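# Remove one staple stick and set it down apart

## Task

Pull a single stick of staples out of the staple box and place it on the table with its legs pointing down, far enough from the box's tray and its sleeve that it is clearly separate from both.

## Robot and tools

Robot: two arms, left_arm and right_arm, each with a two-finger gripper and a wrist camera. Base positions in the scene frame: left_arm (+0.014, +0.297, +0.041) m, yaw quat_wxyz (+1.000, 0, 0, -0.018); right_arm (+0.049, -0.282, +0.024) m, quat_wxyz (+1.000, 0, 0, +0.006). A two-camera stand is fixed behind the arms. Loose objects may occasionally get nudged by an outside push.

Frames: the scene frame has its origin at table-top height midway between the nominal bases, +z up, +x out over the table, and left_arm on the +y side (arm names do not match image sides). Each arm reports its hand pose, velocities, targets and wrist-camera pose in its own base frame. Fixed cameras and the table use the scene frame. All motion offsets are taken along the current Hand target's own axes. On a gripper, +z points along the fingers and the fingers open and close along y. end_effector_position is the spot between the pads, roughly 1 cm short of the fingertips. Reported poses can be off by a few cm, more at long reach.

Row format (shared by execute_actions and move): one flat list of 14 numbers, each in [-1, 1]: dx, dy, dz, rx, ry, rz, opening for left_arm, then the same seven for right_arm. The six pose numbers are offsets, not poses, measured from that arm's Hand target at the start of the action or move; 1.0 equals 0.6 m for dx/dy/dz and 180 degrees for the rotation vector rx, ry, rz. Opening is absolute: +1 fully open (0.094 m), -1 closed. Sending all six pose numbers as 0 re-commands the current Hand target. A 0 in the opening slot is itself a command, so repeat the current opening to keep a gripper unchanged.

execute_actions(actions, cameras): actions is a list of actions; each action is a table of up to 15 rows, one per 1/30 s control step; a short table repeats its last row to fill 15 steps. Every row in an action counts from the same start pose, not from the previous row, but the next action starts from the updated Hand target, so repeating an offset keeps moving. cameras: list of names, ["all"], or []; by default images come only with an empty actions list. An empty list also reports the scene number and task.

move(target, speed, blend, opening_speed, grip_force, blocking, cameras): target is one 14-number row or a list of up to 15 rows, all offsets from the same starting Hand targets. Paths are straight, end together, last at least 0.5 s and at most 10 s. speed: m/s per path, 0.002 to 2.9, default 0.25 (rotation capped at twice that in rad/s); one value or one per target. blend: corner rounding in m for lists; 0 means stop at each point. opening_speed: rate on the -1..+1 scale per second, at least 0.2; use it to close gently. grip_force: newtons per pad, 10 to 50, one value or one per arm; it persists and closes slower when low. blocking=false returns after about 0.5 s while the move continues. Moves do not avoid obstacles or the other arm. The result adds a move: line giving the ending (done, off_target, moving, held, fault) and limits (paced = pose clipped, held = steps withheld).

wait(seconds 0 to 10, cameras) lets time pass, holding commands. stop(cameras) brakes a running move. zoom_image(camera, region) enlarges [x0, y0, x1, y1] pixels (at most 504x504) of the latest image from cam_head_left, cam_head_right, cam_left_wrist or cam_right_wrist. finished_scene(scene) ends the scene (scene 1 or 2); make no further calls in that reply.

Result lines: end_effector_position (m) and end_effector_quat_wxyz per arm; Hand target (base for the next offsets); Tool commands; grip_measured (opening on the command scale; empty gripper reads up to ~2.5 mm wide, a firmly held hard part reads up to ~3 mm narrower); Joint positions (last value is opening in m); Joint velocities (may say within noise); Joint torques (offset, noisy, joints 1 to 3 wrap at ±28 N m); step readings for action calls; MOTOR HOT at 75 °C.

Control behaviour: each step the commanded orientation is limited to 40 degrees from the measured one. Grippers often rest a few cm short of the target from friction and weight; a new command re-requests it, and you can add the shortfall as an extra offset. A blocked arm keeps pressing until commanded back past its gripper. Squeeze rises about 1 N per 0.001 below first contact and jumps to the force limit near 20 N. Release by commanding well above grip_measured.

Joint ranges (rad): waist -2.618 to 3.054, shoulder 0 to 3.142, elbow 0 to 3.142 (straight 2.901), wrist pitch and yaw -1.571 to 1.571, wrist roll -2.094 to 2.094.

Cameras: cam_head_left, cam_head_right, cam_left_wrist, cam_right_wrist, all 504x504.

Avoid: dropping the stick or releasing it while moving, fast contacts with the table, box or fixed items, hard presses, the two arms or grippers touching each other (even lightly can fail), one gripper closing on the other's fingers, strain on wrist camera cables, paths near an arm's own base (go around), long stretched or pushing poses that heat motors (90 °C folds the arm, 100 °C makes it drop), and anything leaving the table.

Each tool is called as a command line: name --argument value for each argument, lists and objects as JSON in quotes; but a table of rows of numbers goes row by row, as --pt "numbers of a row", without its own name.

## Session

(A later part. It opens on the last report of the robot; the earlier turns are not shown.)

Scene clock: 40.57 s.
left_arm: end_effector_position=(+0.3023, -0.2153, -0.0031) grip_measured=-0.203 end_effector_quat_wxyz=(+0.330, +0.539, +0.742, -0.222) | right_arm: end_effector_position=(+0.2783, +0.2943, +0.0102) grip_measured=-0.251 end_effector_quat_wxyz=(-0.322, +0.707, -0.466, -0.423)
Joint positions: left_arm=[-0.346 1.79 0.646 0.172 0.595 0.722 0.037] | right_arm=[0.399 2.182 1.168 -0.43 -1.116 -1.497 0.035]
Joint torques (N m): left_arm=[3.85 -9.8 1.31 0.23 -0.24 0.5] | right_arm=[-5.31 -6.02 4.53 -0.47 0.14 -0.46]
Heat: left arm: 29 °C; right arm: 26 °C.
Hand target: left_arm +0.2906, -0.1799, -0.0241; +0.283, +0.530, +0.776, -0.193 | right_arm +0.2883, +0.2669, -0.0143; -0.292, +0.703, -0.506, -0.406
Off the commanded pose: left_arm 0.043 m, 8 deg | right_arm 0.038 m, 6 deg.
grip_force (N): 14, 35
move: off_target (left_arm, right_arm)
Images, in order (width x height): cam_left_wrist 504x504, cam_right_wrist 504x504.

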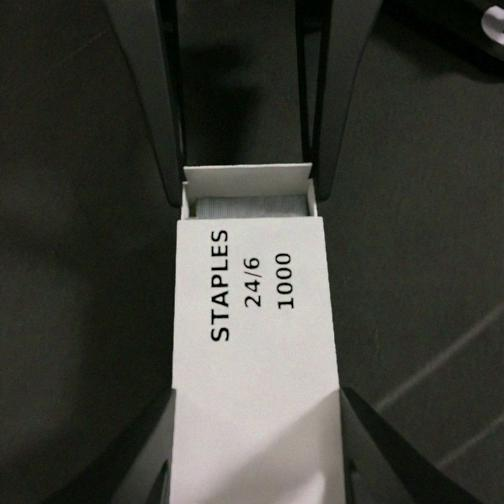

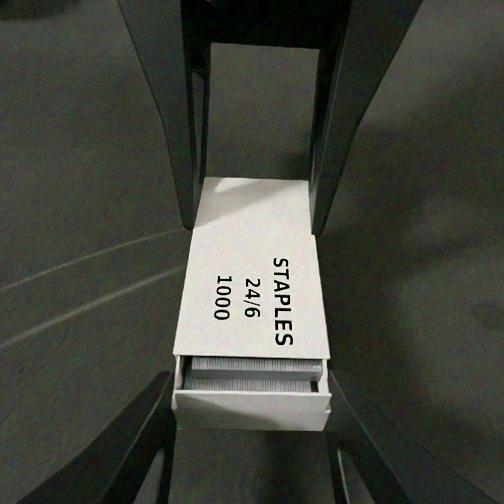

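move --target '[0,0,0,0,0,0,-0.25,0,0,0,0,0,0,-0.45]' --speed 0.06 --grip_force '[10,35]' --cameras '["cam_left_wrist","cam_right_wrist"]'

Scene clock: 41.33 s.
left_arm: end_effector_position=(+0.3022, -0.2154, -0.0030) grip_measured=-0.201 end_effector_quat_wxyz=(+0.330, +0.539, +0.742, -0.223) | right_arm: end_effector_position=(+0.2779, +0.2940, +0.0102) grip_measured=-0.251 end_effector_quat_wxyz=(-0.321, +0.707, -0.467, -0.423)
Joint positions: left_arm=[-0.346 1.79 0.646 0.172 0.596 0.722 0.038] | right_arm=[0.399 2.182 1.168 -0.433 -1.116 -1.499 0.035]
Joint torques (N m): left_arm=[3.99 -9.84 1.37 0.24 -0.28 0.53] | right_arm=[-5.2 -6.01 4.77 -0.45 0.13 -0.44]
Heat: left arm: 28 °C; right arm: 26 °C.
Hand target: left_arm +0.2906, -0.1799, -0.0241; +0.283, +0.530, +0.776, -0.193 | right_arm +0.2883, +0.2669, -0.0143; -0.291, +0.703, -0.506, -0.406
Off the commanded pose: left_arm 0.043 m, 8 deg | right_arm 0.038 m, 6 deg.
grip_force (N): 10, 35
move: off_target (left_arm, right_arm)
Images, in order (width x height): cam_left_wrist 504x504, cam_right_wrist 504x504.

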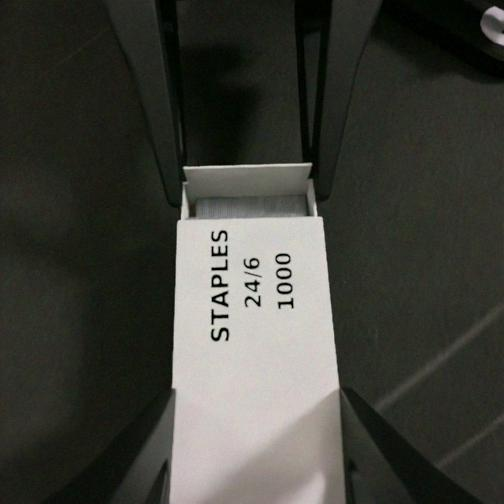

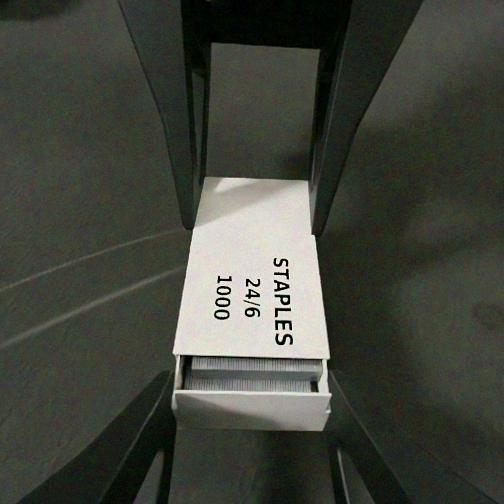

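move --target '[0.0191,0,-0.0161,0,0,0,-0.3,0.0333,0,-0.0577,0,0,0,-0.5]' --speed 0.06 --grip_force '[12,45]' --cameras '["all"]'

Scene clock: 43.13 s.
left_arm: end_effector_position=(+0.3001, -0.2258, +0.0189) grip_measured=-0.189 end_effector_quat_wxyz=(+0.372, +0.553, +0.705, -0.242) | right_arm: end_effector_position=(+0.2786, +0.2784, +0.0288) grip_measured=-0.261 end_effector_quat_wxyz=(-0.349, +0.700, -0.434, -0.448)
Joint positions: left_arm=[-0.345 1.746 0.617 0.243 0.671 0.738 0.038] | right_arm=[0.34 2.194 1.215 -0.628 -1.207 -1.715 0.035]
Joint torques (N m): left_arm=[6.52 -9.31 0.18 -0.39 -0.72 0.71] | right_arm=[-9.42 -5.49 4.37 -0.76 0.98 -0.29]
Heat: left arm: 28 °C; right arm: 26 °C.
Hand target: left_arm +0.2851, -0.1660, -0.0241; +0.283, +0.530, +0.776, -0.193 | right_arm +0.3011, +0.2289, -0.0143; -0.292, +0.703, -0.506, -0.406
Off the commanded pose: left_arm 0.075 m, 14 deg | right_arm 0.069 m, 12 deg.
grip_force (N): 12, 45
move: off_target (left_arm, right_arm)

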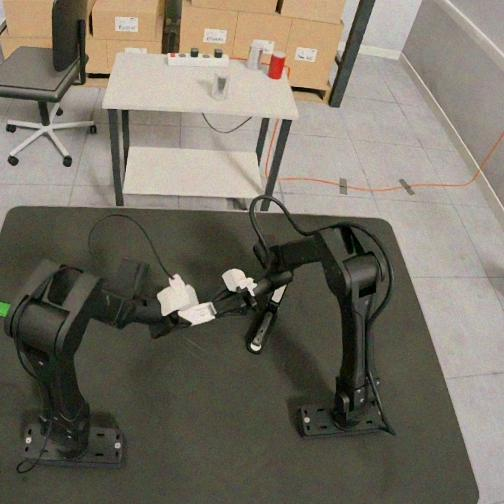

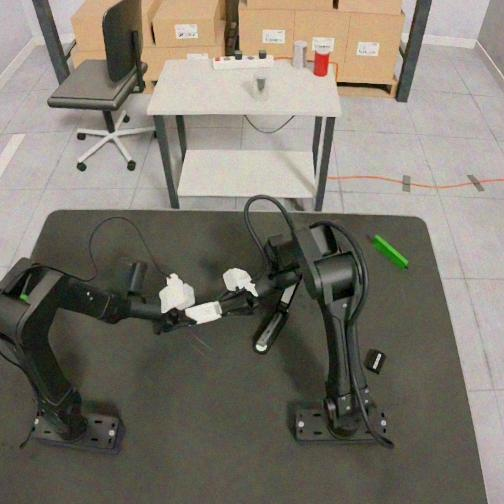

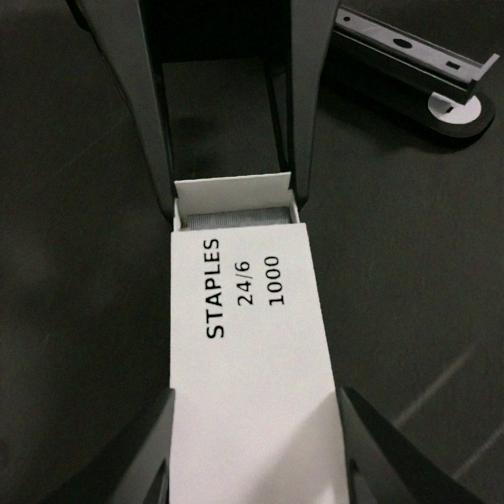

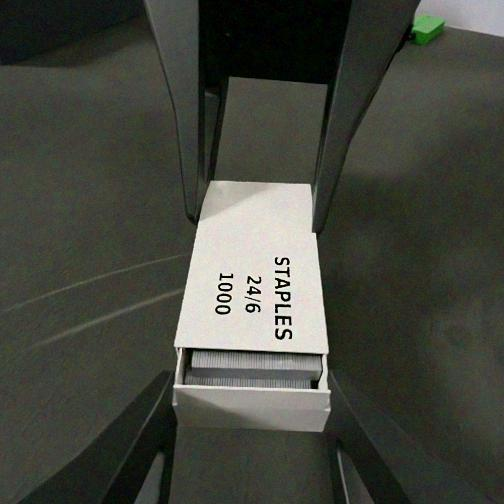

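move --pt "-0.0382 0 0.0322 0 0 0 -0.3 -0.0833 0 0.1443 0 0 0 -0.5" --pt "-0.0382 0 0.0322 0 0 0 -0.22 -0.0833 0 0.1443 0 0 0 -0.5" --speed 0.12 --grip_force '[50,45]' --cameras '["cam_left_wrist","cam_right_wrist"]'

Scene clock: 45.83 s.
left_arm: end_effector_position=(+0.2949, -0.1955, -0.0185) grip_measured=-0.219 end_effector_quat_wxyz=(+0.297, +0.539, +0.764, -0.194) | right_arm: end_effector_position=(+0.2707, +0.3189, -0.0093) grip_measured=-0.261 end_effector_quat_wxyz=(-0.294, +0.708, -0.497, -0.405)
Joint positions: left_arm=[-0.328 1.781 0.63 0.103 0.53 0.757 0.037] | right_arm=[0.486 2.194 1.133 -0.247 -1.028 -1.282 0.035]
Joint velocities: left_arm=[0.007 -0.007 -0.002 -0.051 -0.022 -0.022 0.014] | right_arm=[within noise]
Joint torques (N m): left_arm=[-0.2 -6.2 5.09 0.86 0.11 -0.25] | right_arm=[1.17 -8.01 3.48 0.86 -0.47 0.54]
Heat: left arm: 28 °C; right arm: 27 °C.
Hand target: left_arm +0.2961, -0.1940, -0.0241; +0.283, +0.530, +0.776, -0.193 | right_arm +0.2692, +0.3237, -0.0144; -0.291, +0.703, -0.506, -0.406
Off the commanded pose: left_arm 0.006 m, 2 deg | right_arm 0.007 m, 1 deg.
grip_force (N): 50, 45
move: done; target 2's new opening was sent with left_arm's hand 0.007 m and 3 deg from that target
Images, in order (width x height): cam_left_wrist 504x504, cam_right_wrist 504x504.

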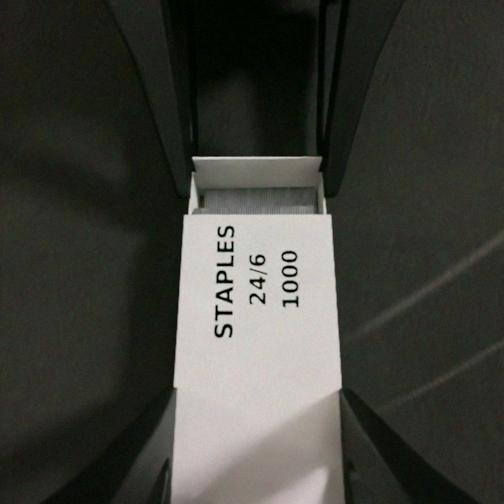

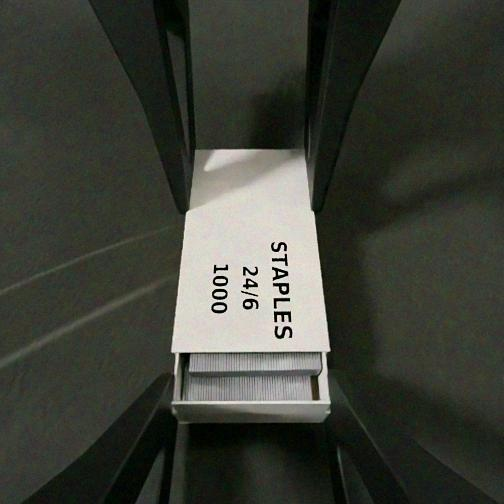

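move --target '[0,0,0,0,0,0,-0.22,0.02,0,-0.0346,0,0,0,-0.5]' --speed 0.06 --cameras '["cam_left_wrist","cam_right_wrist"]'

Scene clock: 46.83 s.
left_arm: end_effector_position=(+0.2974, -0.1991, -0.0165) grip_measured=-0.220 end_effector_quat_wxyz=(+0.301, +0.541, +0.761, -0.196) | right_arm: end_effector_position=(+0.2728, +0.3114, -0.0080) grip_measured=-0.261 end_effector_quat_wxyz=(-0.302, +0.711, -0.488, -0.405)
Joint positions: left_arm=[-0.334 1.786 0.638 0.11 0.534 0.753 0.037] | right_arm=[0.462 2.194 1.133 -0.277 -1.045 -1.342 0.035]
Joint velocities: left_arm=[-0.012 -0.007 -0.007 -0.051 0.037 -0.095 -0.004] | right_arm=[within noise]
Joint torques (N m): left_arm=[0.31 -6.74 4.49 0.81 0.08 -0.23] | right_arm=[-2.14 -7.68 4.83 0.09 -0.45 -0.06]
Heat: left arm: 28 °C; right arm: 27 °C.
Hand target: left_arm +0.2961, -0.1940, -0.0241; +0.283, +0.530, +0.776, -0.193 | right_arm +0.2768, +0.3010, -0.0143; -0.292, +0.703, -0.506, -0.406
Off the commanded pose: left_arm 0.009 m, 3 deg | right_arm 0.013 m, 3 deg.
grip_force (N): 50, 45
move: off_target (left_arm, right_arm)
Images, in order (width x height): cam_left_wrist 504x504, cam_right_wrist 504x504.

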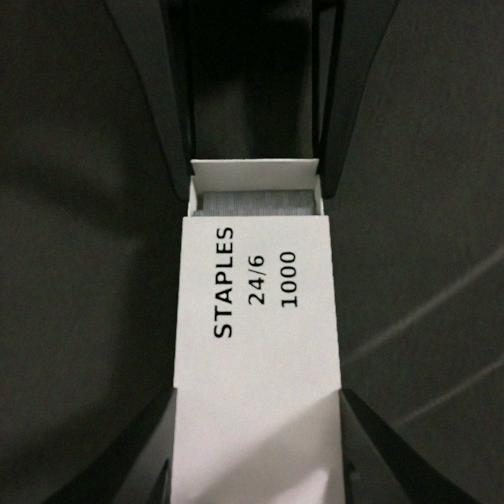

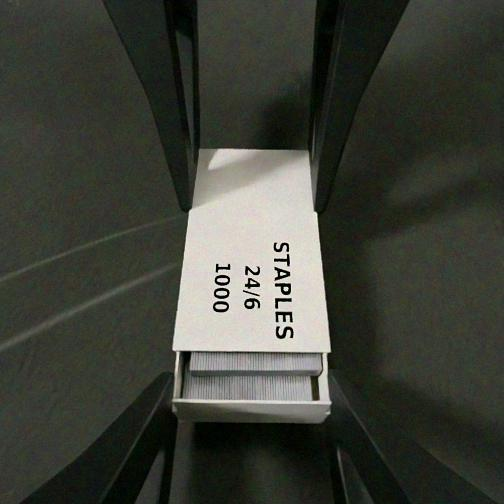

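move --target '[0,0,0,0,0,0,-0.18,0,0,0,0,0,0,-0.5]' --speed 0.06 --cameras '["cam_left_wrist"]'

move --target '[0,0,0,0,0,0,-0.18,0.0083,0,-0.0144,0,0,0,-0.5]' --speed 0.06 --cameras '["cam_left_wrist","cam_right_wrist"]'

Scene clock: 47.53 s.
left_arm: end_effector_position=(+0.2974, -0.1982, -0.0176) grip_measured=-0.179 end_effector_quat_wxyz=(+0.299, +0.538, +0.763, -0.195) | right_arm: end_effector_position=(+0.2746, +0.3076, -0.0087) grip_measured=-0.261 end_effector_quat_wxyz=(-0.301, +0.709, -0.493, -0.405)
Joint positions: left_arm=[-0.334 1.788 0.638 0.108 0.529 0.748 0.039] | right_arm=[0.452 2.194 1.133 -0.288 -1.042 -1.347 0.035]
Joint torques (N m): left_arm=[0.12 -6.9 4.52 0.81 0.1 -0.15] | right_arm=[-1.39 -7.5 4.62 0.07 -0.48 -0.01]
Heat: left arm: 28 °C; right arm: 27 °C.
Hand target: left_arm +0.2961, -0.1940, -0.0240; +0.283, +0.530, +0.776, -0.193 | right_arm +0.2768, +0.3010, -0.0143; -0.291, +0.703, -0.506, -0.406
Off the commanded pose: left_arm 0.008 m, 3 deg | right_arm 0.009 m, 2 deg.
grip_force (N): 50, 45
move: off_target (left_arm)
Images, in order (width x height): cam_left_wrist 504x504.

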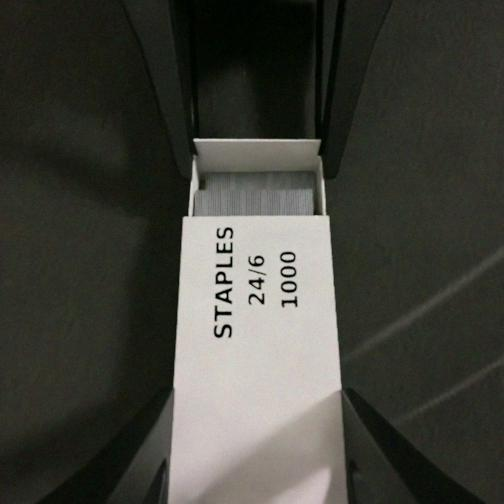

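Scene clock: 48.40 s.
left_arm: end_effector_position=(+0.2973, -0.1983, -0.0176) grip_measured=-0.179 end_effector_quat_wxyz=(+0.299, +0.538, +0.763, -0.195) | right_arm: end_effector_position=(+0.2769, +0.2986, -0.0094) grip_measured=-0.261 end_effector_quat_wxyz=(-0.303, +0.710, -0.492, -0.402)
Joint positions: left_arm=[-0.334 1.788 0.638 0.108 0.529 0.748 0.039] | right_arm=[0.427 2.194 1.133 -0.323 -1.045 -1.394 0.035]
Joint torques (N m): left_arm=[0.35 -6.86 4.56 0.79 0.11 -0.17] | right_arm=[-1.62 -7.39 5.57 -0.06 -0.52 -0.11]
Heat: left arm: 28 °C; right arm: 27 °C.
Hand target: left_arm +0.2961, -0.1940, -0.0240; +0.283, +0.530, +0.776, -0.193 | right_arm +0.2800, +0.2916, -0.0143; -0.292, +0.703, -0.506, -0.406
Off the commanded pose: left_arm 0.008 m, 3 deg | right_arm 0.009 m, 2 deg.
grip_force (N): 50, 45
move: off_target (left_arm)
Images, in order (width x height): cam_left_wrist 504x504, cam_right_wrist 504x504.

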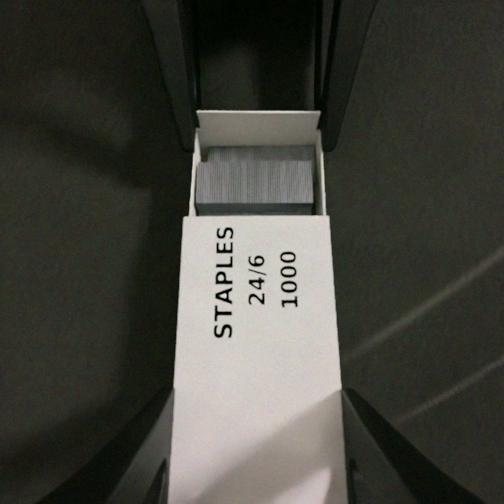

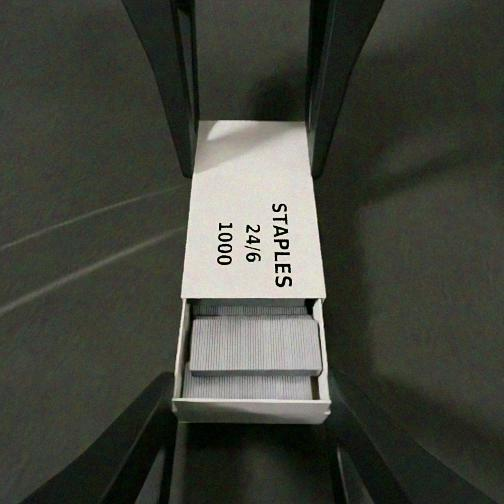

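move --target '[0,0,0,0,0,0,-0.18,0.0208,0,-0.0361,0,0,0,-0.5]' --speed 0.08 --cameras '["cam_left_wrist","cam_right_wrist"]'

zoom_image --camera "cam_right_wrist" --region '[150, 200, 350, 450]'

Scene clock: 49.63 s.
left_arm: end_effector_position=(+0.2978, -0.1976, -0.0179) grip_measured=-0.179 end_effector_quat_wxyz=(+0.298, +0.536, +0.766, -0.193) | right_arm: end_effector_position=(+0.2865, +0.2691, -0.0087) grip_measured=-0.261 end_effector_quat_wxyz=(-0.297, +0.710, -0.502, -0.395)
Joint positions: left_arm=[-0.334 1.788 0.638 0.108 0.524 0.743 0.039] | right_arm=[0.346 2.194 1.163 -0.481 -1.032 -1.532 0.035]
Joint torques (N m): left_arm=[0.18 -6.9 4.37 0.82 0.15 -0.13] | right_arm=[-0.68 -6.08 5.98 -0.11 -0.66 -0.04]
Heat: left arm: 28 °C; right arm: 27 °C.
Hand target: left_arm +0.2961, -0.1940, -0.0240; +0.283, +0.530, +0.776, -0.193 | right_arm +0.2879, +0.2679, -0.0143; -0.291, +0.703, -0.506, -0.406
Off the commanded pose: left_arm 0.007 m, 2 deg | right_arm 0.006 m, 2 deg.
grip_force (N): 50, 45
move: done
Images, in order (width x height): cam_left_wrist 504x504, cam_right_wrist 504x504.

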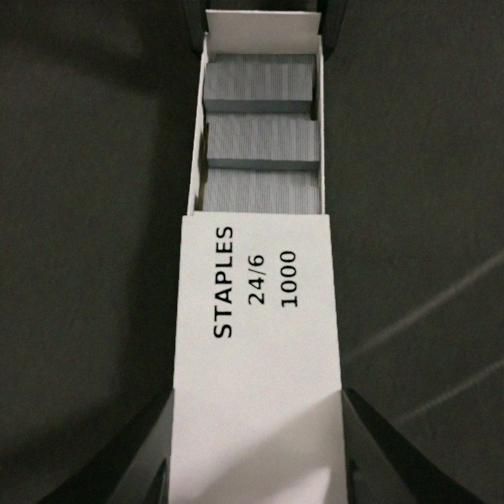

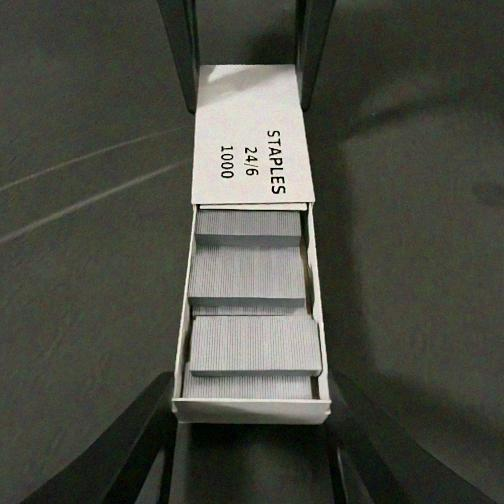

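Scaled by 2.016.

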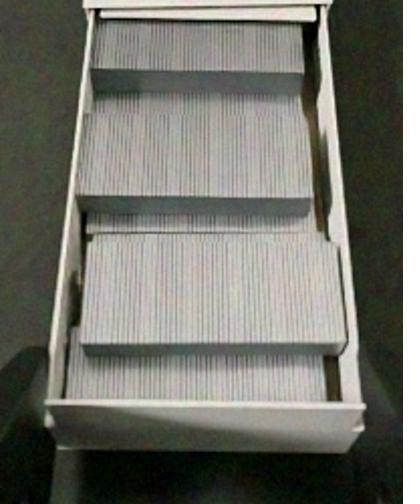

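move --pt "0 0 0 0 0 0 0.3 0 0 0 0 0 0 0.3" --pt "0 0 -0.15 0 0 0 0.3 0 0 -0.15 0 0 0 0.3" --pt "-0.1 0 -0.3 0 0 0 0.3 -0.1 0 -0.2 0 0 0 0.3" --speed 0.15 --cameras '["all"]'

Scene clock: 53.73 s.
left_arm: end_effector_position=(+0.2697, -0.1283, +0.1416) grip_measured=+0.298 end_effector_quat_wxyz=(+0.272, +0.528, +0.782, -0.189) | right_arm: end_effector_position=(+0.3092, +0.1920, +0.0801) grip_measured=+0.299 end_effector_quat_wxyz=(-0.275, +0.700, -0.516, -0.409)
Joint positions: left_arm=[-0.105 1.323 0.979 -0.876 0.59 0.975 0.061] | right_arm=[0.124 2.125 1.457 -1.252 -0.994 -1.938 0.061]
Joint torques (N m): left_arm=[0.59 -6.19 7.09 0.59 0.5 0.09] | right_arm=[0.84 -11.21 6.43 -0.72 -0.73 -0.05]
Heat: left arm: 28 °C; right arm: 27 °C.
Hand target: left_arm +0.2706, -0.1290, +0.1523; +0.283, +0.530, +0.776, -0.193 | right_arm +0.3116, +0.1978, +0.0978; -0.292, +0.703, -0.506, -0.406
Off the commanded pose: left_arm 0.011 m, 1 deg | right_arm 0.019 m, 2 deg.
grip_force (N): 50, 45
move: off_target (left_arm, right_arm)

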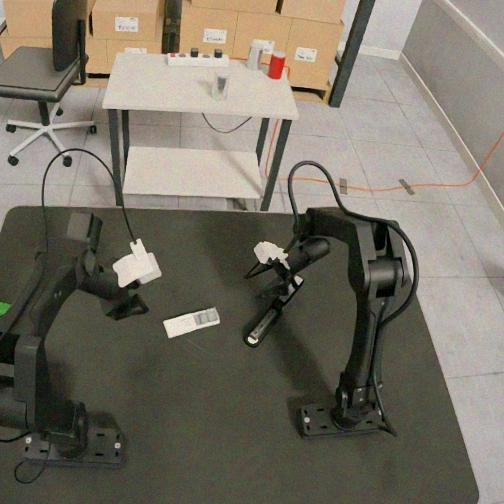

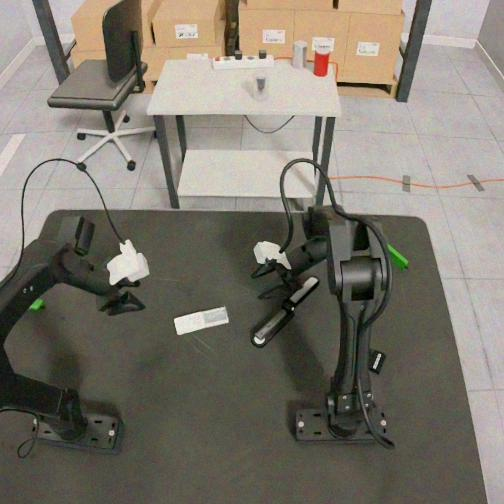

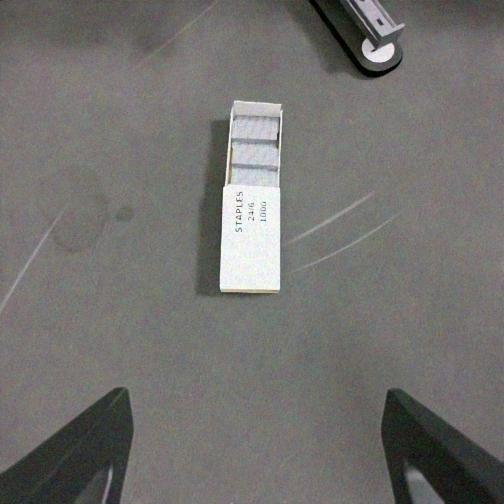

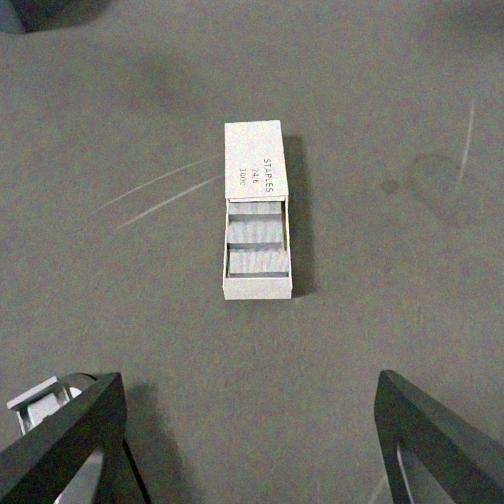

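move --target '[0,0,0,0,0,0,0.3,-0.0683,0.0017,0.1445,0.2595,0.2597,0.4493,-0.4]' --speed 0.2 --cameras '["all"]'

zoom_image --camera "cam_right_wrist" --region '[130, 150, 380, 400]'

Scene clock: 59.47 s.
left_arm: end_effector_position=(+0.2695, -0.1283, +0.1415) grip_measured=+0.298 end_effector_quat_wxyz=(+0.272, +0.528, +0.782, -0.189) | right_arm: end_effector_position=(+0.2781, +0.2867, +0.0951) grip_measured=-0.399 end_effector_quat_wxyz=(+0.005, -0.163, +0.987, +0.011)
Joint positions: left_arm=[-0.105 1.323 0.979 -0.876 0.59 0.976 0.061] | right_arm=[0.792 2.052 1.783 -1.281 -0.013 0.466 0.028]
Joint torques (N m): left_arm=[0.66 -6.22 7.12 0.61 0.47 0.12] | right_arm=[0.5 -6.68 8.24 -0.08 0.16 0.03]
Heat: left arm: 28 °C; right arm: 27 °C.
Hand target: left_arm +0.2705, -0.1290, +0.1523; +0.282, +0.530, +0.776, -0.193 | right_arm +0.2800, +0.2882, +0.0898; +0.000, -0.162, +0.987, -0.001
Off the commanded pose: left_arm 0.011 m, 1 deg | right_arm 0.006 m, 1 deg.
grip_force (N): 50, 45
move: off_target (left_arm)

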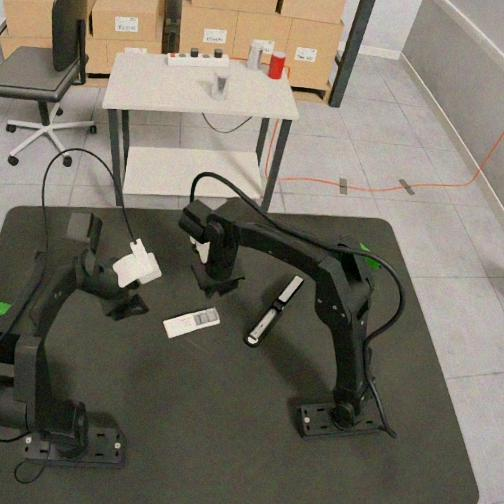

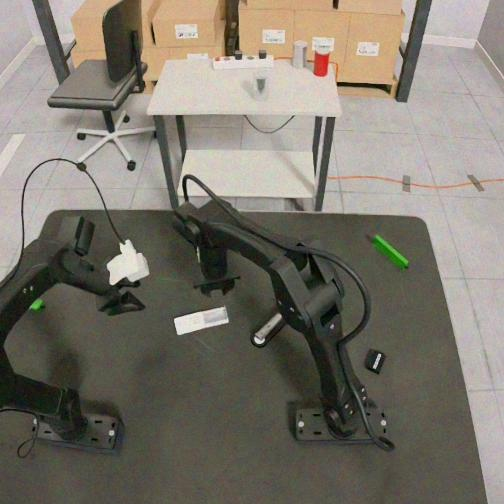

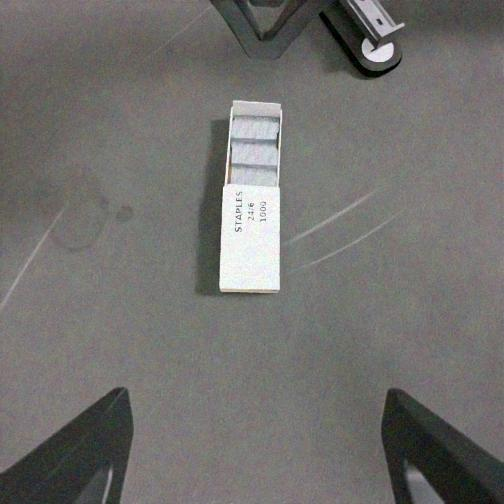

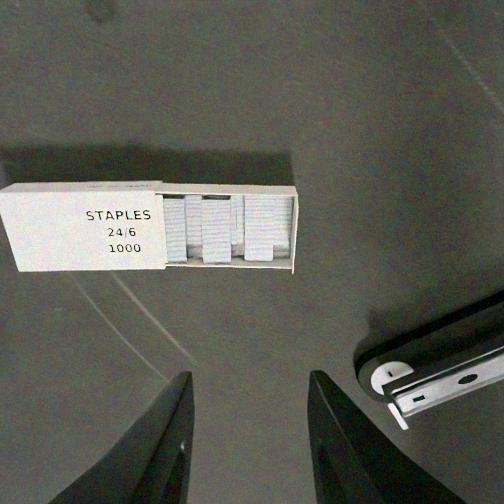

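Scaled by 2.016.

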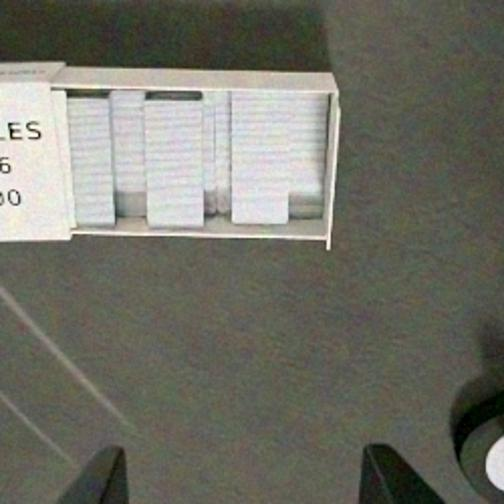

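move --target '[0,0,0,0,0,0,0.3,-0.007,-0.0062,0.107,0,0,0,-0.53]' --speed 0.12 --cameras '["cam_right_wrist","cam_left_wrist"]'

zoom_image --camera "cam_right_wrist" --region '[130, 250, 380, 500]'

zoom_image --camera "cam_left_wrist" --region '[170, 0, 350, 180]'

Scene clock: 61.13 s.
left_arm: end_effector_position=(+0.2695, -0.1283, +0.1415) grip_measured=+0.298 end_effector_quat_wxyz=(+0.272, +0.528, +0.782, -0.189) | right_arm: end_effector_position=(+0.2822, +0.2907, +0.0390) grip_measured=-0.529 end_effector_quat_wxyz=(+0.005, -0.164, +0.986, +0.012)
Joint positions: left_arm=[-0.105 1.323 0.979 -0.876 0.59 0.976 0.061] | right_arm=[0.792 2.103 1.637 -1.082 -0.012 0.463 0.022]
Joint torques (N m): left_arm=[0.76 -6.04 7.23 0.58 0.48 0.08] | right_arm=[-0.72 -7.17 4.9 0.21 0.11 -0.05]
Heat: left arm: 28 °C; right arm: 27 °C.
Hand target: left_arm +0.2705, -0.1290, +0.1523; +0.282, +0.530, +0.776, -0.193 | right_arm +0.2852, +0.2859, +0.0256; +0.000, -0.162, +0.987, -0.001
Off the commanded pose: left_arm 0.011 m, 1 deg | right_arm 0.015 m, 2 deg.
grip_force (N): 50, 45
move: off_target (left_arm, right_arm)
Images, in order (width x height): cam_left_wrist 504x504, cam_right_wrist 504x504.

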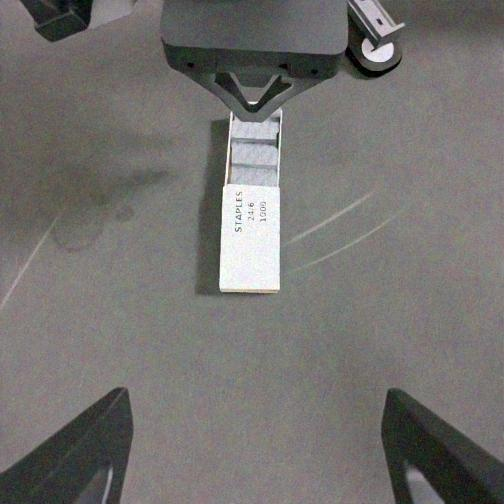

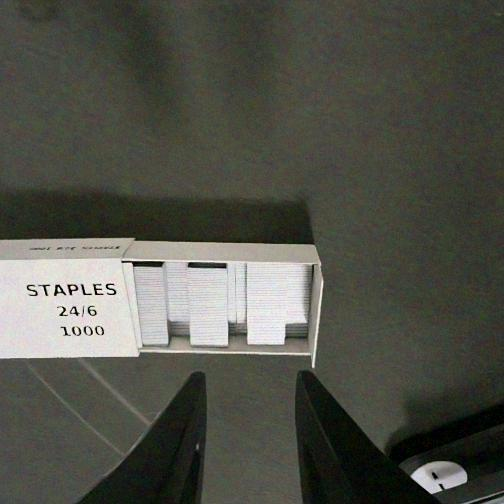

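Scaled by 2.016.

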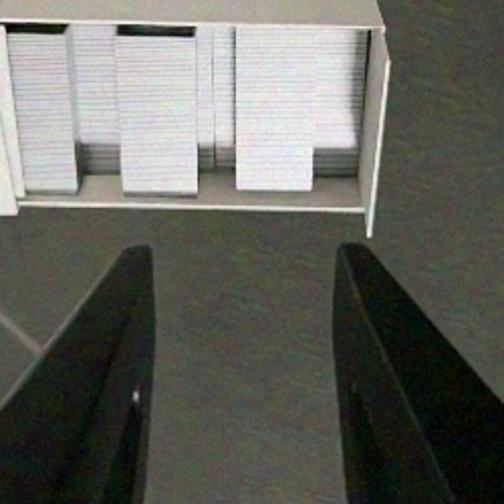

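Scaled by 2.800.

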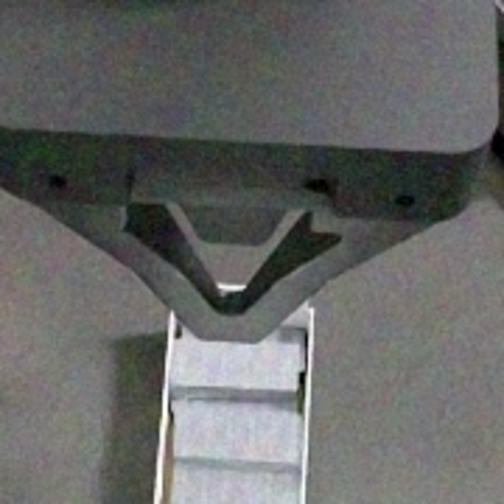

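move --target '[0,0,0,0,0,0,0.3,0.0038,-0.005,0.0443,0,0,0,-0.53]' --speed 0.1 --cameras '["cam_right_wrist","cam_left_wrist"]'

zoom_image --camera "cam_right_wrist" --region '[130, 250, 380, 500]'

Scene clock: 62.70 s.
left_arm: end_effector_position=(+0.2695, -0.1283, +0.1415) grip_measured=+0.298 end_effector_quat_wxyz=(+0.272, +0.528, +0.782, -0.189) | right_arm: end_effector_position=(+0.2815, +0.2891, +0.0140) grip_measured=-0.529 end_effector_quat_wxyz=(+0.007, -0.165, +0.986, +0.013)
Joint positions: left_arm=[-0.105 1.323 0.979 -0.876 0.59 0.976 0.061] | right_arm=[0.791 2.119 1.559 -0.984 -0.012 0.459 0.022]
Joint torques (N m): left_arm=[0.58 -6.09 7.25 0.63 0.47 0.1] | right_arm=[-0.8 -6.84 4.63 0.2 0.11 -0.08]
Heat: left arm: 28 °C; right arm: 27 °C.
Hand target: left_arm +0.2705, -0.1290, +0.1523; +0.282, +0.530, +0.776, -0.193 | right_arm +0.2841, +0.2823, -0.0009; +0.000, -0.162, +0.987, -0.001
Off the commanded pose: left_arm 0.011 m, 1 deg | right_arm 0.017 m, 2 deg.
grip_force (N): 50, 45
move: off_target (left_arm, right_arm)
Images, in order (width x height): cam_left_wrist 504x504, cam_right_wrist 504x504.

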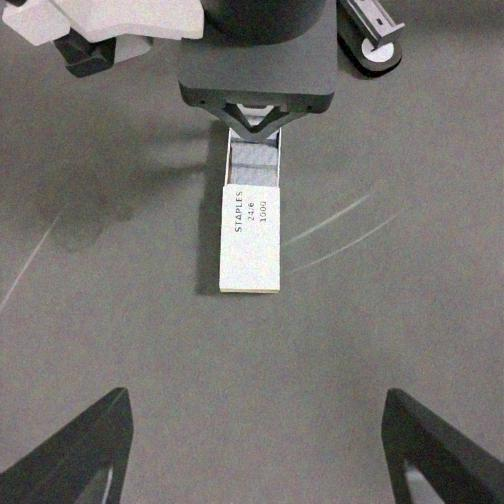

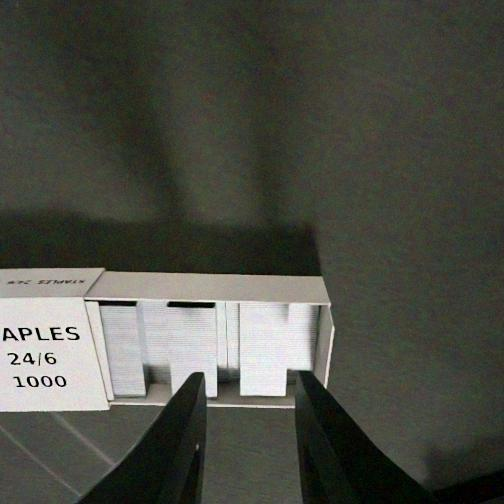

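Scaled by 2.016.

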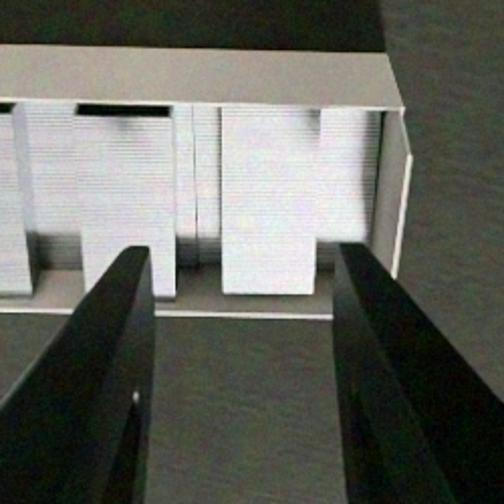

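move --target '[0,0,0,0,0,0,0.3,0.0032,-0.0085,0.004,0,0,0,-0.67]' --speed 0.1 --cameras '["cam_right_wrist"]'

zoom_image --camera "cam_right_wrist" --region '[130, 250, 380, 500]'

Scene clock: 64.00 s.
left_arm: end_effector_position=(+0.2695, -0.1283, +0.1415) grip_measured=+0.298 end_effector_quat_wxyz=(+0.272, +0.528, +0.782, -0.189) | right_arm: end_effector_position=(+0.2826, +0.2826, +0.0082) grip_measured=-0.669 end_effector_quat_wxyz=(+0.004, -0.163, +0.987, +0.010)
Joint positions: left_arm=[-0.105 1.323 0.979 -0.876 0.59 0.976 0.061] | right_arm=[0.777 2.119 1.535 -0.967 -0.012 0.45 0.016]
Joint torques (N m): left_arm=[0.64 -6.05 7.1 0.59 0.5 0.07] | right_arm=[-0.65 -7.72 4.11 0.18 0.11 -0.03]
Heat: left arm: 28 °C; right arm: 28 °C.
Hand target: left_arm +0.2705, -0.1290, +0.1523; +0.282, +0.530, +0.776, -0.193 | right_arm +0.2839, +0.2768, -0.0033; +0.000, -0.162, +0.987, -0.001
Off the commanded pose: left_arm 0.011 m, 1 deg | right_arm 0.013 m, 1 deg.
grip_force (N): 50, 45
move: off_target (left_arm, right_arm)
Images, in order (width x height): cam_right_wrist 504x504.

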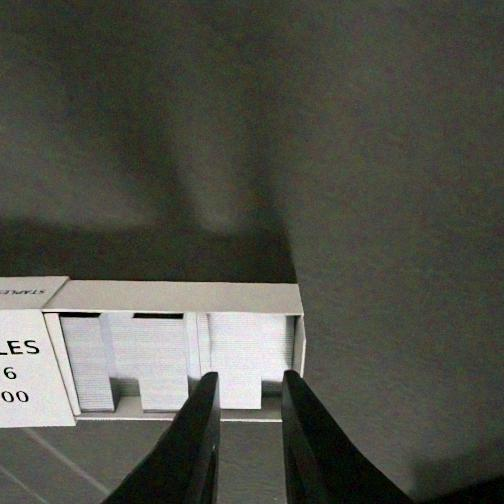

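Scaled by 2.016.

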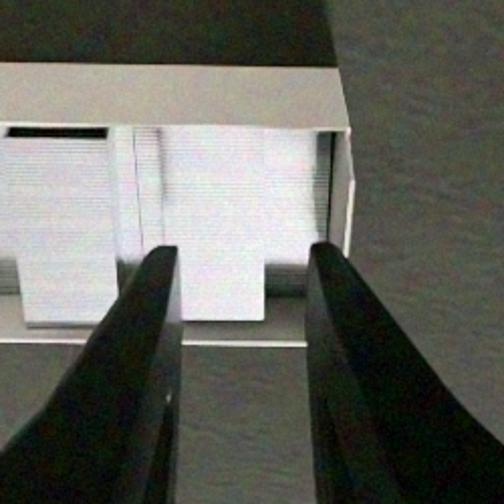

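move --target '[0,0,0,0,0,0,0.3,-0.0063,0.024,-0.005,0,0,0,-0.67]' --speed 0.1 --cameras '["cam_right_wrist"]'

zoom_image --camera "cam_right_wrist" --region '[130, 250, 380, 500]'

Scene clock: 65.03 s.
left_arm: end_effector_position=(+0.2695, -0.1283, +0.1415) grip_measured=+0.298 end_effector_quat_wxyz=(+0.272, +0.528, +0.782, -0.189) | right_arm: end_effector_position=(+0.2816, +0.2905, +0.0061) grip_measured=-0.669 end_effector_quat_wxyz=(+0.005, -0.163, +0.987, +0.011)
Joint positions: left_arm=[-0.105 1.323 0.979 -0.876 0.59 0.976 0.061] | right_arm=[0.794 2.138 1.556 -0.967 -0.011 0.467 0.016]
Joint torques (N m): left_arm=[0.72 -6.19 7.2 0.57 0.46 0.09] | right_arm=[0.5 -7.01 7.77 -0.11 0.11 0.05]
Heat: left arm: 28 °C; right arm: 28 °C.
Hand target: left_arm +0.2705, -0.1290, +0.1523; +0.282, +0.530, +0.776, -0.193 | right_arm +0.2828, +0.2916, -0.0004; +0.000, -0.162, +0.987, -0.001
Off the commanded pose: left_arm 0.011 m, 1 deg | right_arm 0.007 m, 1 deg.
grip_force (N): 50, 45
move: off_target (left_arm)
Images, in order (width x height): cam_right_wrist 504x504.

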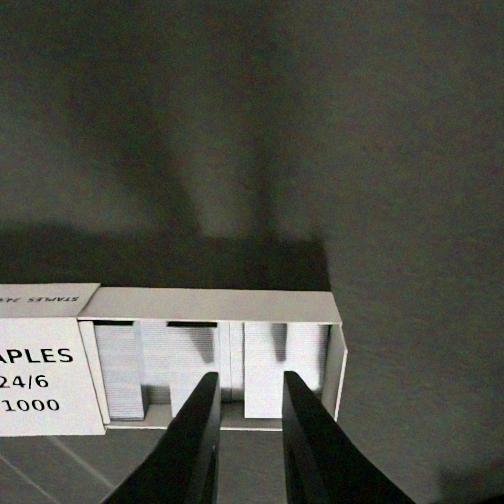

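Scaled by 2.016.

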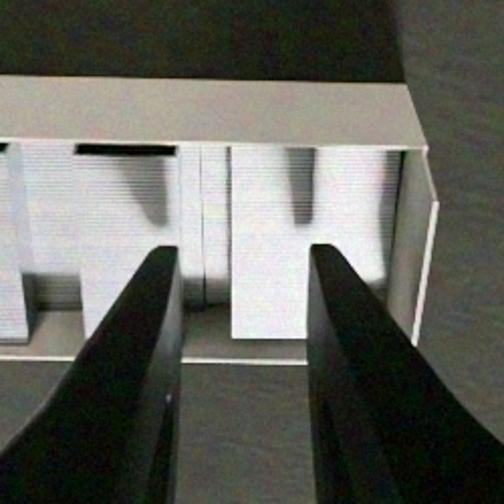

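move --target '[0,0,0,0,0,0,0.3,0.0036,-0.0168,-0.002,0,0,0,-0.67]' --speed 0.1 --cameras '["cam_right_wrist"]'

zoom_image --camera "cam_right_wrist" --region '[130, 250, 380, 500]'

Scene clock: 66.10 s.
left_arm: end_effector_position=(+0.2695, -0.1283, +0.1415) grip_measured=+0.298 end_effector_quat_wxyz=(+0.272, +0.528, +0.782, -0.189) | right_arm: end_effector_position=(+0.2839, +0.2882, +0.0061) grip_measured=-0.669 end_effector_quat_wxyz=(+0.005, -0.163, +0.987, +0.011)
Joint positions: left_arm=[-0.105 1.323 0.979 -0.876 0.59 0.976 0.061] | right_arm=[0.786 2.138 1.556 -0.967 -0.011 0.458 0.016]
Joint torques (N m): left_arm=[0.68 -6.02 7.12 0.63 0.48 0.09] | right_arm=[-0.57 -8.62 4.82 -0.01 0.14 -0.06]
Heat: left arm: 28 °C; right arm: 28 °C.
Hand target: left_arm +0.2705, -0.1290, +0.1523; +0.282, +0.530, +0.776, -0.193 | right_arm +0.2840, +0.2813, +0.0008; +0.000, -0.162, +0.987, -0.001
Off the commanded pose: left_arm 0.011 m, 1 deg | right_arm 0.009 m, 1 deg.
grip_force (N): 50, 45
move: off_target (left_arm)
Images, in order (width x height): cam_right_wrist 504x504.

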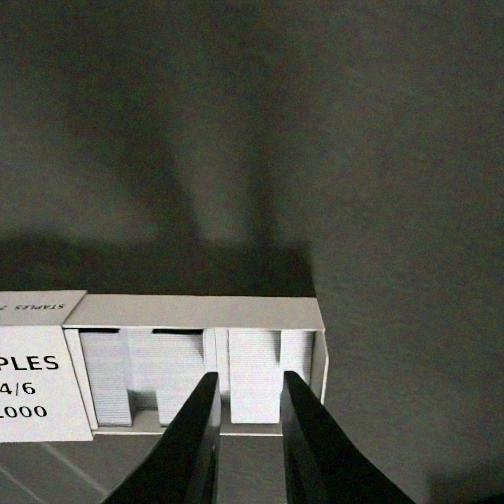

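Scaled by 2.016.

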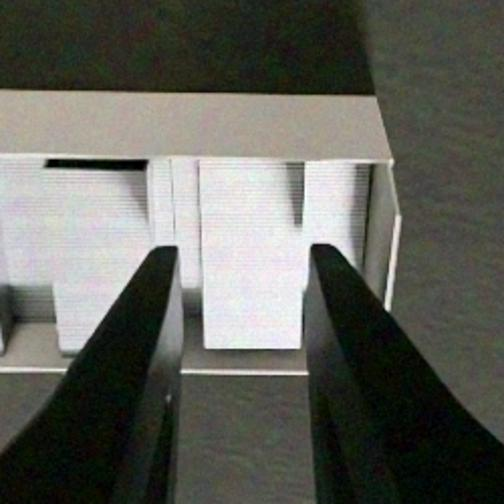

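move --target '[0,0,0,0,0,0,0.3,0.002,-0.0005,0.02,0,0,0,-0.67]' --speed 0.05 --cameras '["cam_right_wrist","cam_left_wrist"]'

zoom_image --camera "cam_right_wrist" --region '[130, 250, 380, 500]'

Scene clock: 67.23 s.
left_arm: end_effector_position=(+0.2695, -0.1283, +0.1415) grip_measured=+0.298 end_effector_quat_wxyz=(+0.272, +0.528, +0.782, -0.189) | right_arm: end_effector_position=(+0.2821, +0.2864, +0.0005) grip_measured=-0.669 end_effector_quat_wxyz=(+0.004, -0.163, +0.987, +0.010)
Joint positions: left_arm=[-0.105 1.323 0.979 -0.876 0.59 0.976 0.061] | right_arm=[0.786 2.138 1.532 -0.946 -0.011 0.458 0.016]
Joint torques (N m): left_arm=[0.7 -6.28 7.21 0.58 0.48 0.09] | right_arm=[-0.64 -7.83 4.41 0.15 0.14 -0.03]
Heat: left arm: 28 °C; right arm: 28 °C.
Hand target: left_arm +0.2705, -0.1290, +0.1523; +0.282, +0.530, +0.776, -0.193 | right_arm +0.2830, +0.2807, -0.0112; +0.000, -0.162, +0.987, -0.001
Off the commanded pose: left_arm 0.011 m, 1 deg | right_arm 0.013 m, 1 deg.
grip_force (N): 50, 45
move: off_target (left_arm, right_arm)
Images, in order (width x height): cam_left_wrist 504x504, cam_right_wrist 504x504.

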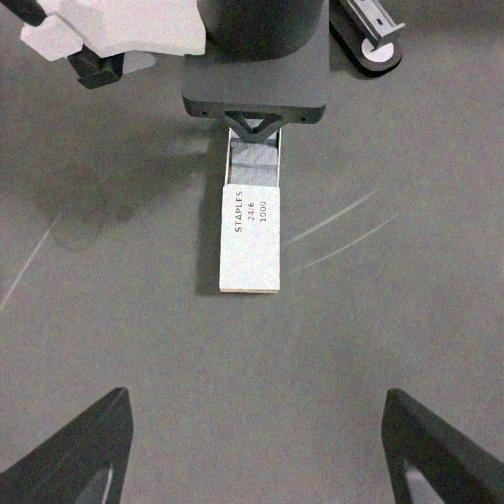

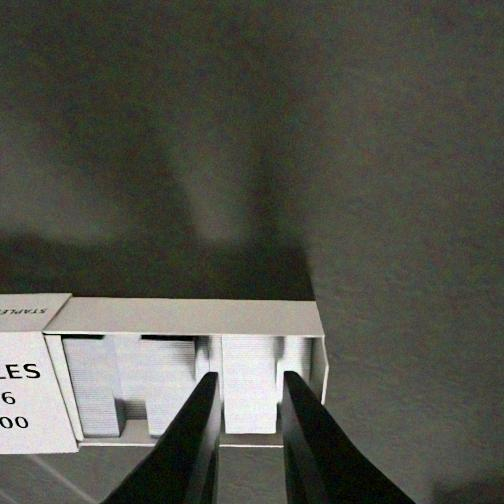

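Scaled by 2.016.

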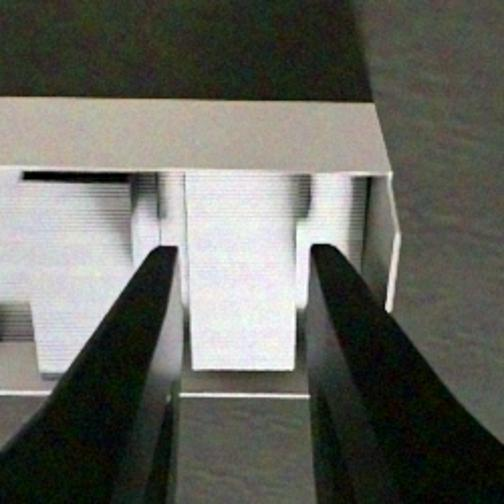

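move --target '[0,0,0,0,0,0,0.3,0,0,0.0095,0,0,0,-0.67]' --speed 0.05 --cameras '["cam_right_wrist"]'

zoom_image --camera "cam_right_wrist" --region '[130, 250, 380, 500]'

Scene clock: 68.27 s.
left_arm: end_effector_position=(+0.2695, -0.1283, +0.1415) grip_measured=+0.298 end_effector_quat_wxyz=(+0.272, +0.528, +0.782, -0.189) | right_arm: end_effector_position=(+0.2828, +0.2872, -0.0019) grip_measured=-0.669 end_effector_quat_wxyz=(+0.008, -0.163, +0.986, +0.012)
Joint positions: left_arm=[-0.105 1.323 0.979 -0.876 0.59 0.976 0.061] | right_arm=[0.786 2.138 1.522 -0.927 -0.011 0.458 0.016]
Joint torques (N m): left_arm=[0.66 -6.19 7.16 0.61 0.47 0.1] | right_arm=[-0.55 -6.97 4.27 0.16 0.13 -0.07]
Heat: left arm: 28 °C; right arm: 28 °C.
Hand target: left_arm +0.2705, -0.1290, +0.1523; +0.282, +0.530, +0.776, -0.193 | right_arm +0.2830, +0.2806, -0.0169; +0.000, -0.162, +0.987, -0.001
Off the commanded pose: left_arm 0.011 m, 1 deg | right_arm 0.016 m, 2 deg.
grip_force (N): 50, 45
move: off_target (left_arm, right_arm)
Images, in order (width x height): cam_right_wrist 504x504.

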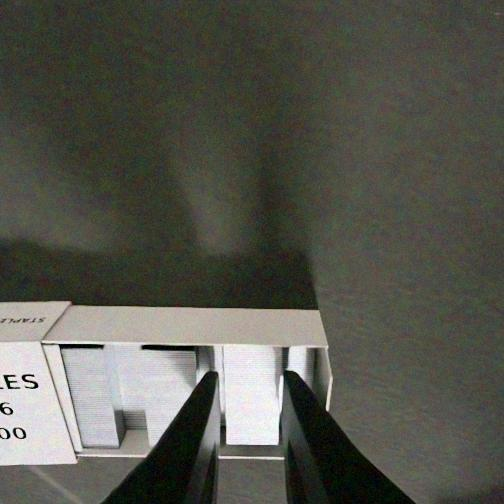

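Scaled by 2.016.

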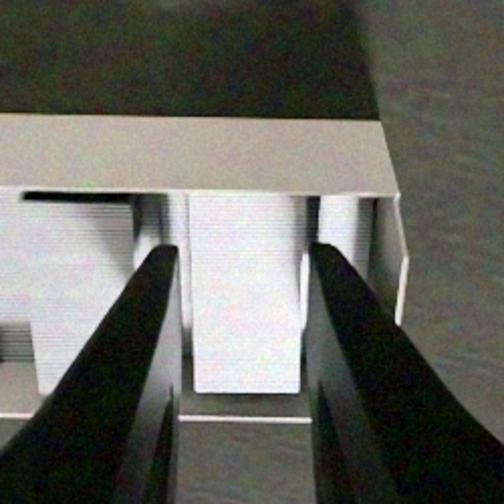

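move --target '[0,0,0,0,0,0,0.3,0,0,0,0,0,0,-0.9]' --speed 0.05 --grip_force '[50,15]' --cameras '["cam_right_wrist"]'

zoom_image --camera "cam_right_wrist" --region '[130, 250, 380, 500]'

Scene clock: 68.97 s.
left_arm: end_effector_position=(+0.2695, -0.1283, +0.1415) grip_measured=+0.298 end_effector_quat_wxyz=(+0.272, +0.528, +0.782, -0.189) | right_arm: end_effector_position=(+0.2829, +0.2872, -0.0019) grip_measured=-0.733 end_effector_quat_wxyz=(+0.008, -0.163, +0.986, +0.013)
Joint positions: left_arm=[-0.105 1.323 0.979 -0.876 0.59 0.976 0.061] | right_arm=[0.786 2.138 1.522 -0.927 -0.011 0.458 0.013]
Joint torques (N m): left_arm=[0.76 -6.04 7.16 0.63 0.48 0.09] | right_arm=[-0.77 -7.13 4.27 0.26 0.12 -0.05]
Heat: left arm: 28 °C; right arm: 28 °C.
Hand target: left_arm +0.2705, -0.1290, +0.1523; +0.282, +0.530, +0.776, -0.193 | right_arm +0.2830, +0.2806, -0.0169; +0.000, -0.162, +0.987, -0.001
Off the commanded pose: left_arm 0.011 m, 1 deg | right_arm 0.016 m, 2 deg.
grip_force (N): 50, 15
move: off_target (left_arm, right_arm)
Images, in order (width x height): cam_right_wrist 504x504.

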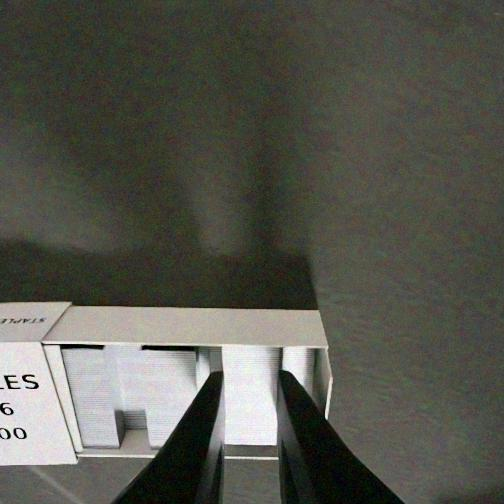

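Scaled by 2.016.

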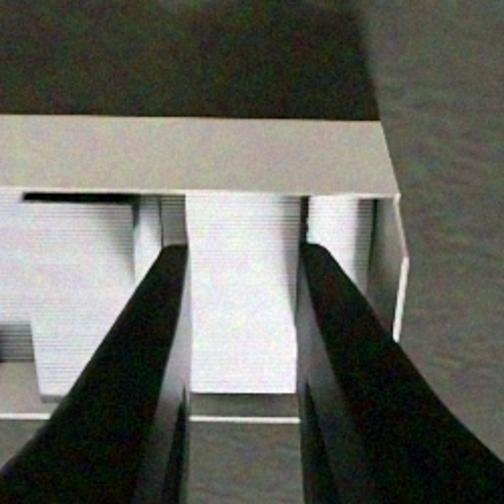

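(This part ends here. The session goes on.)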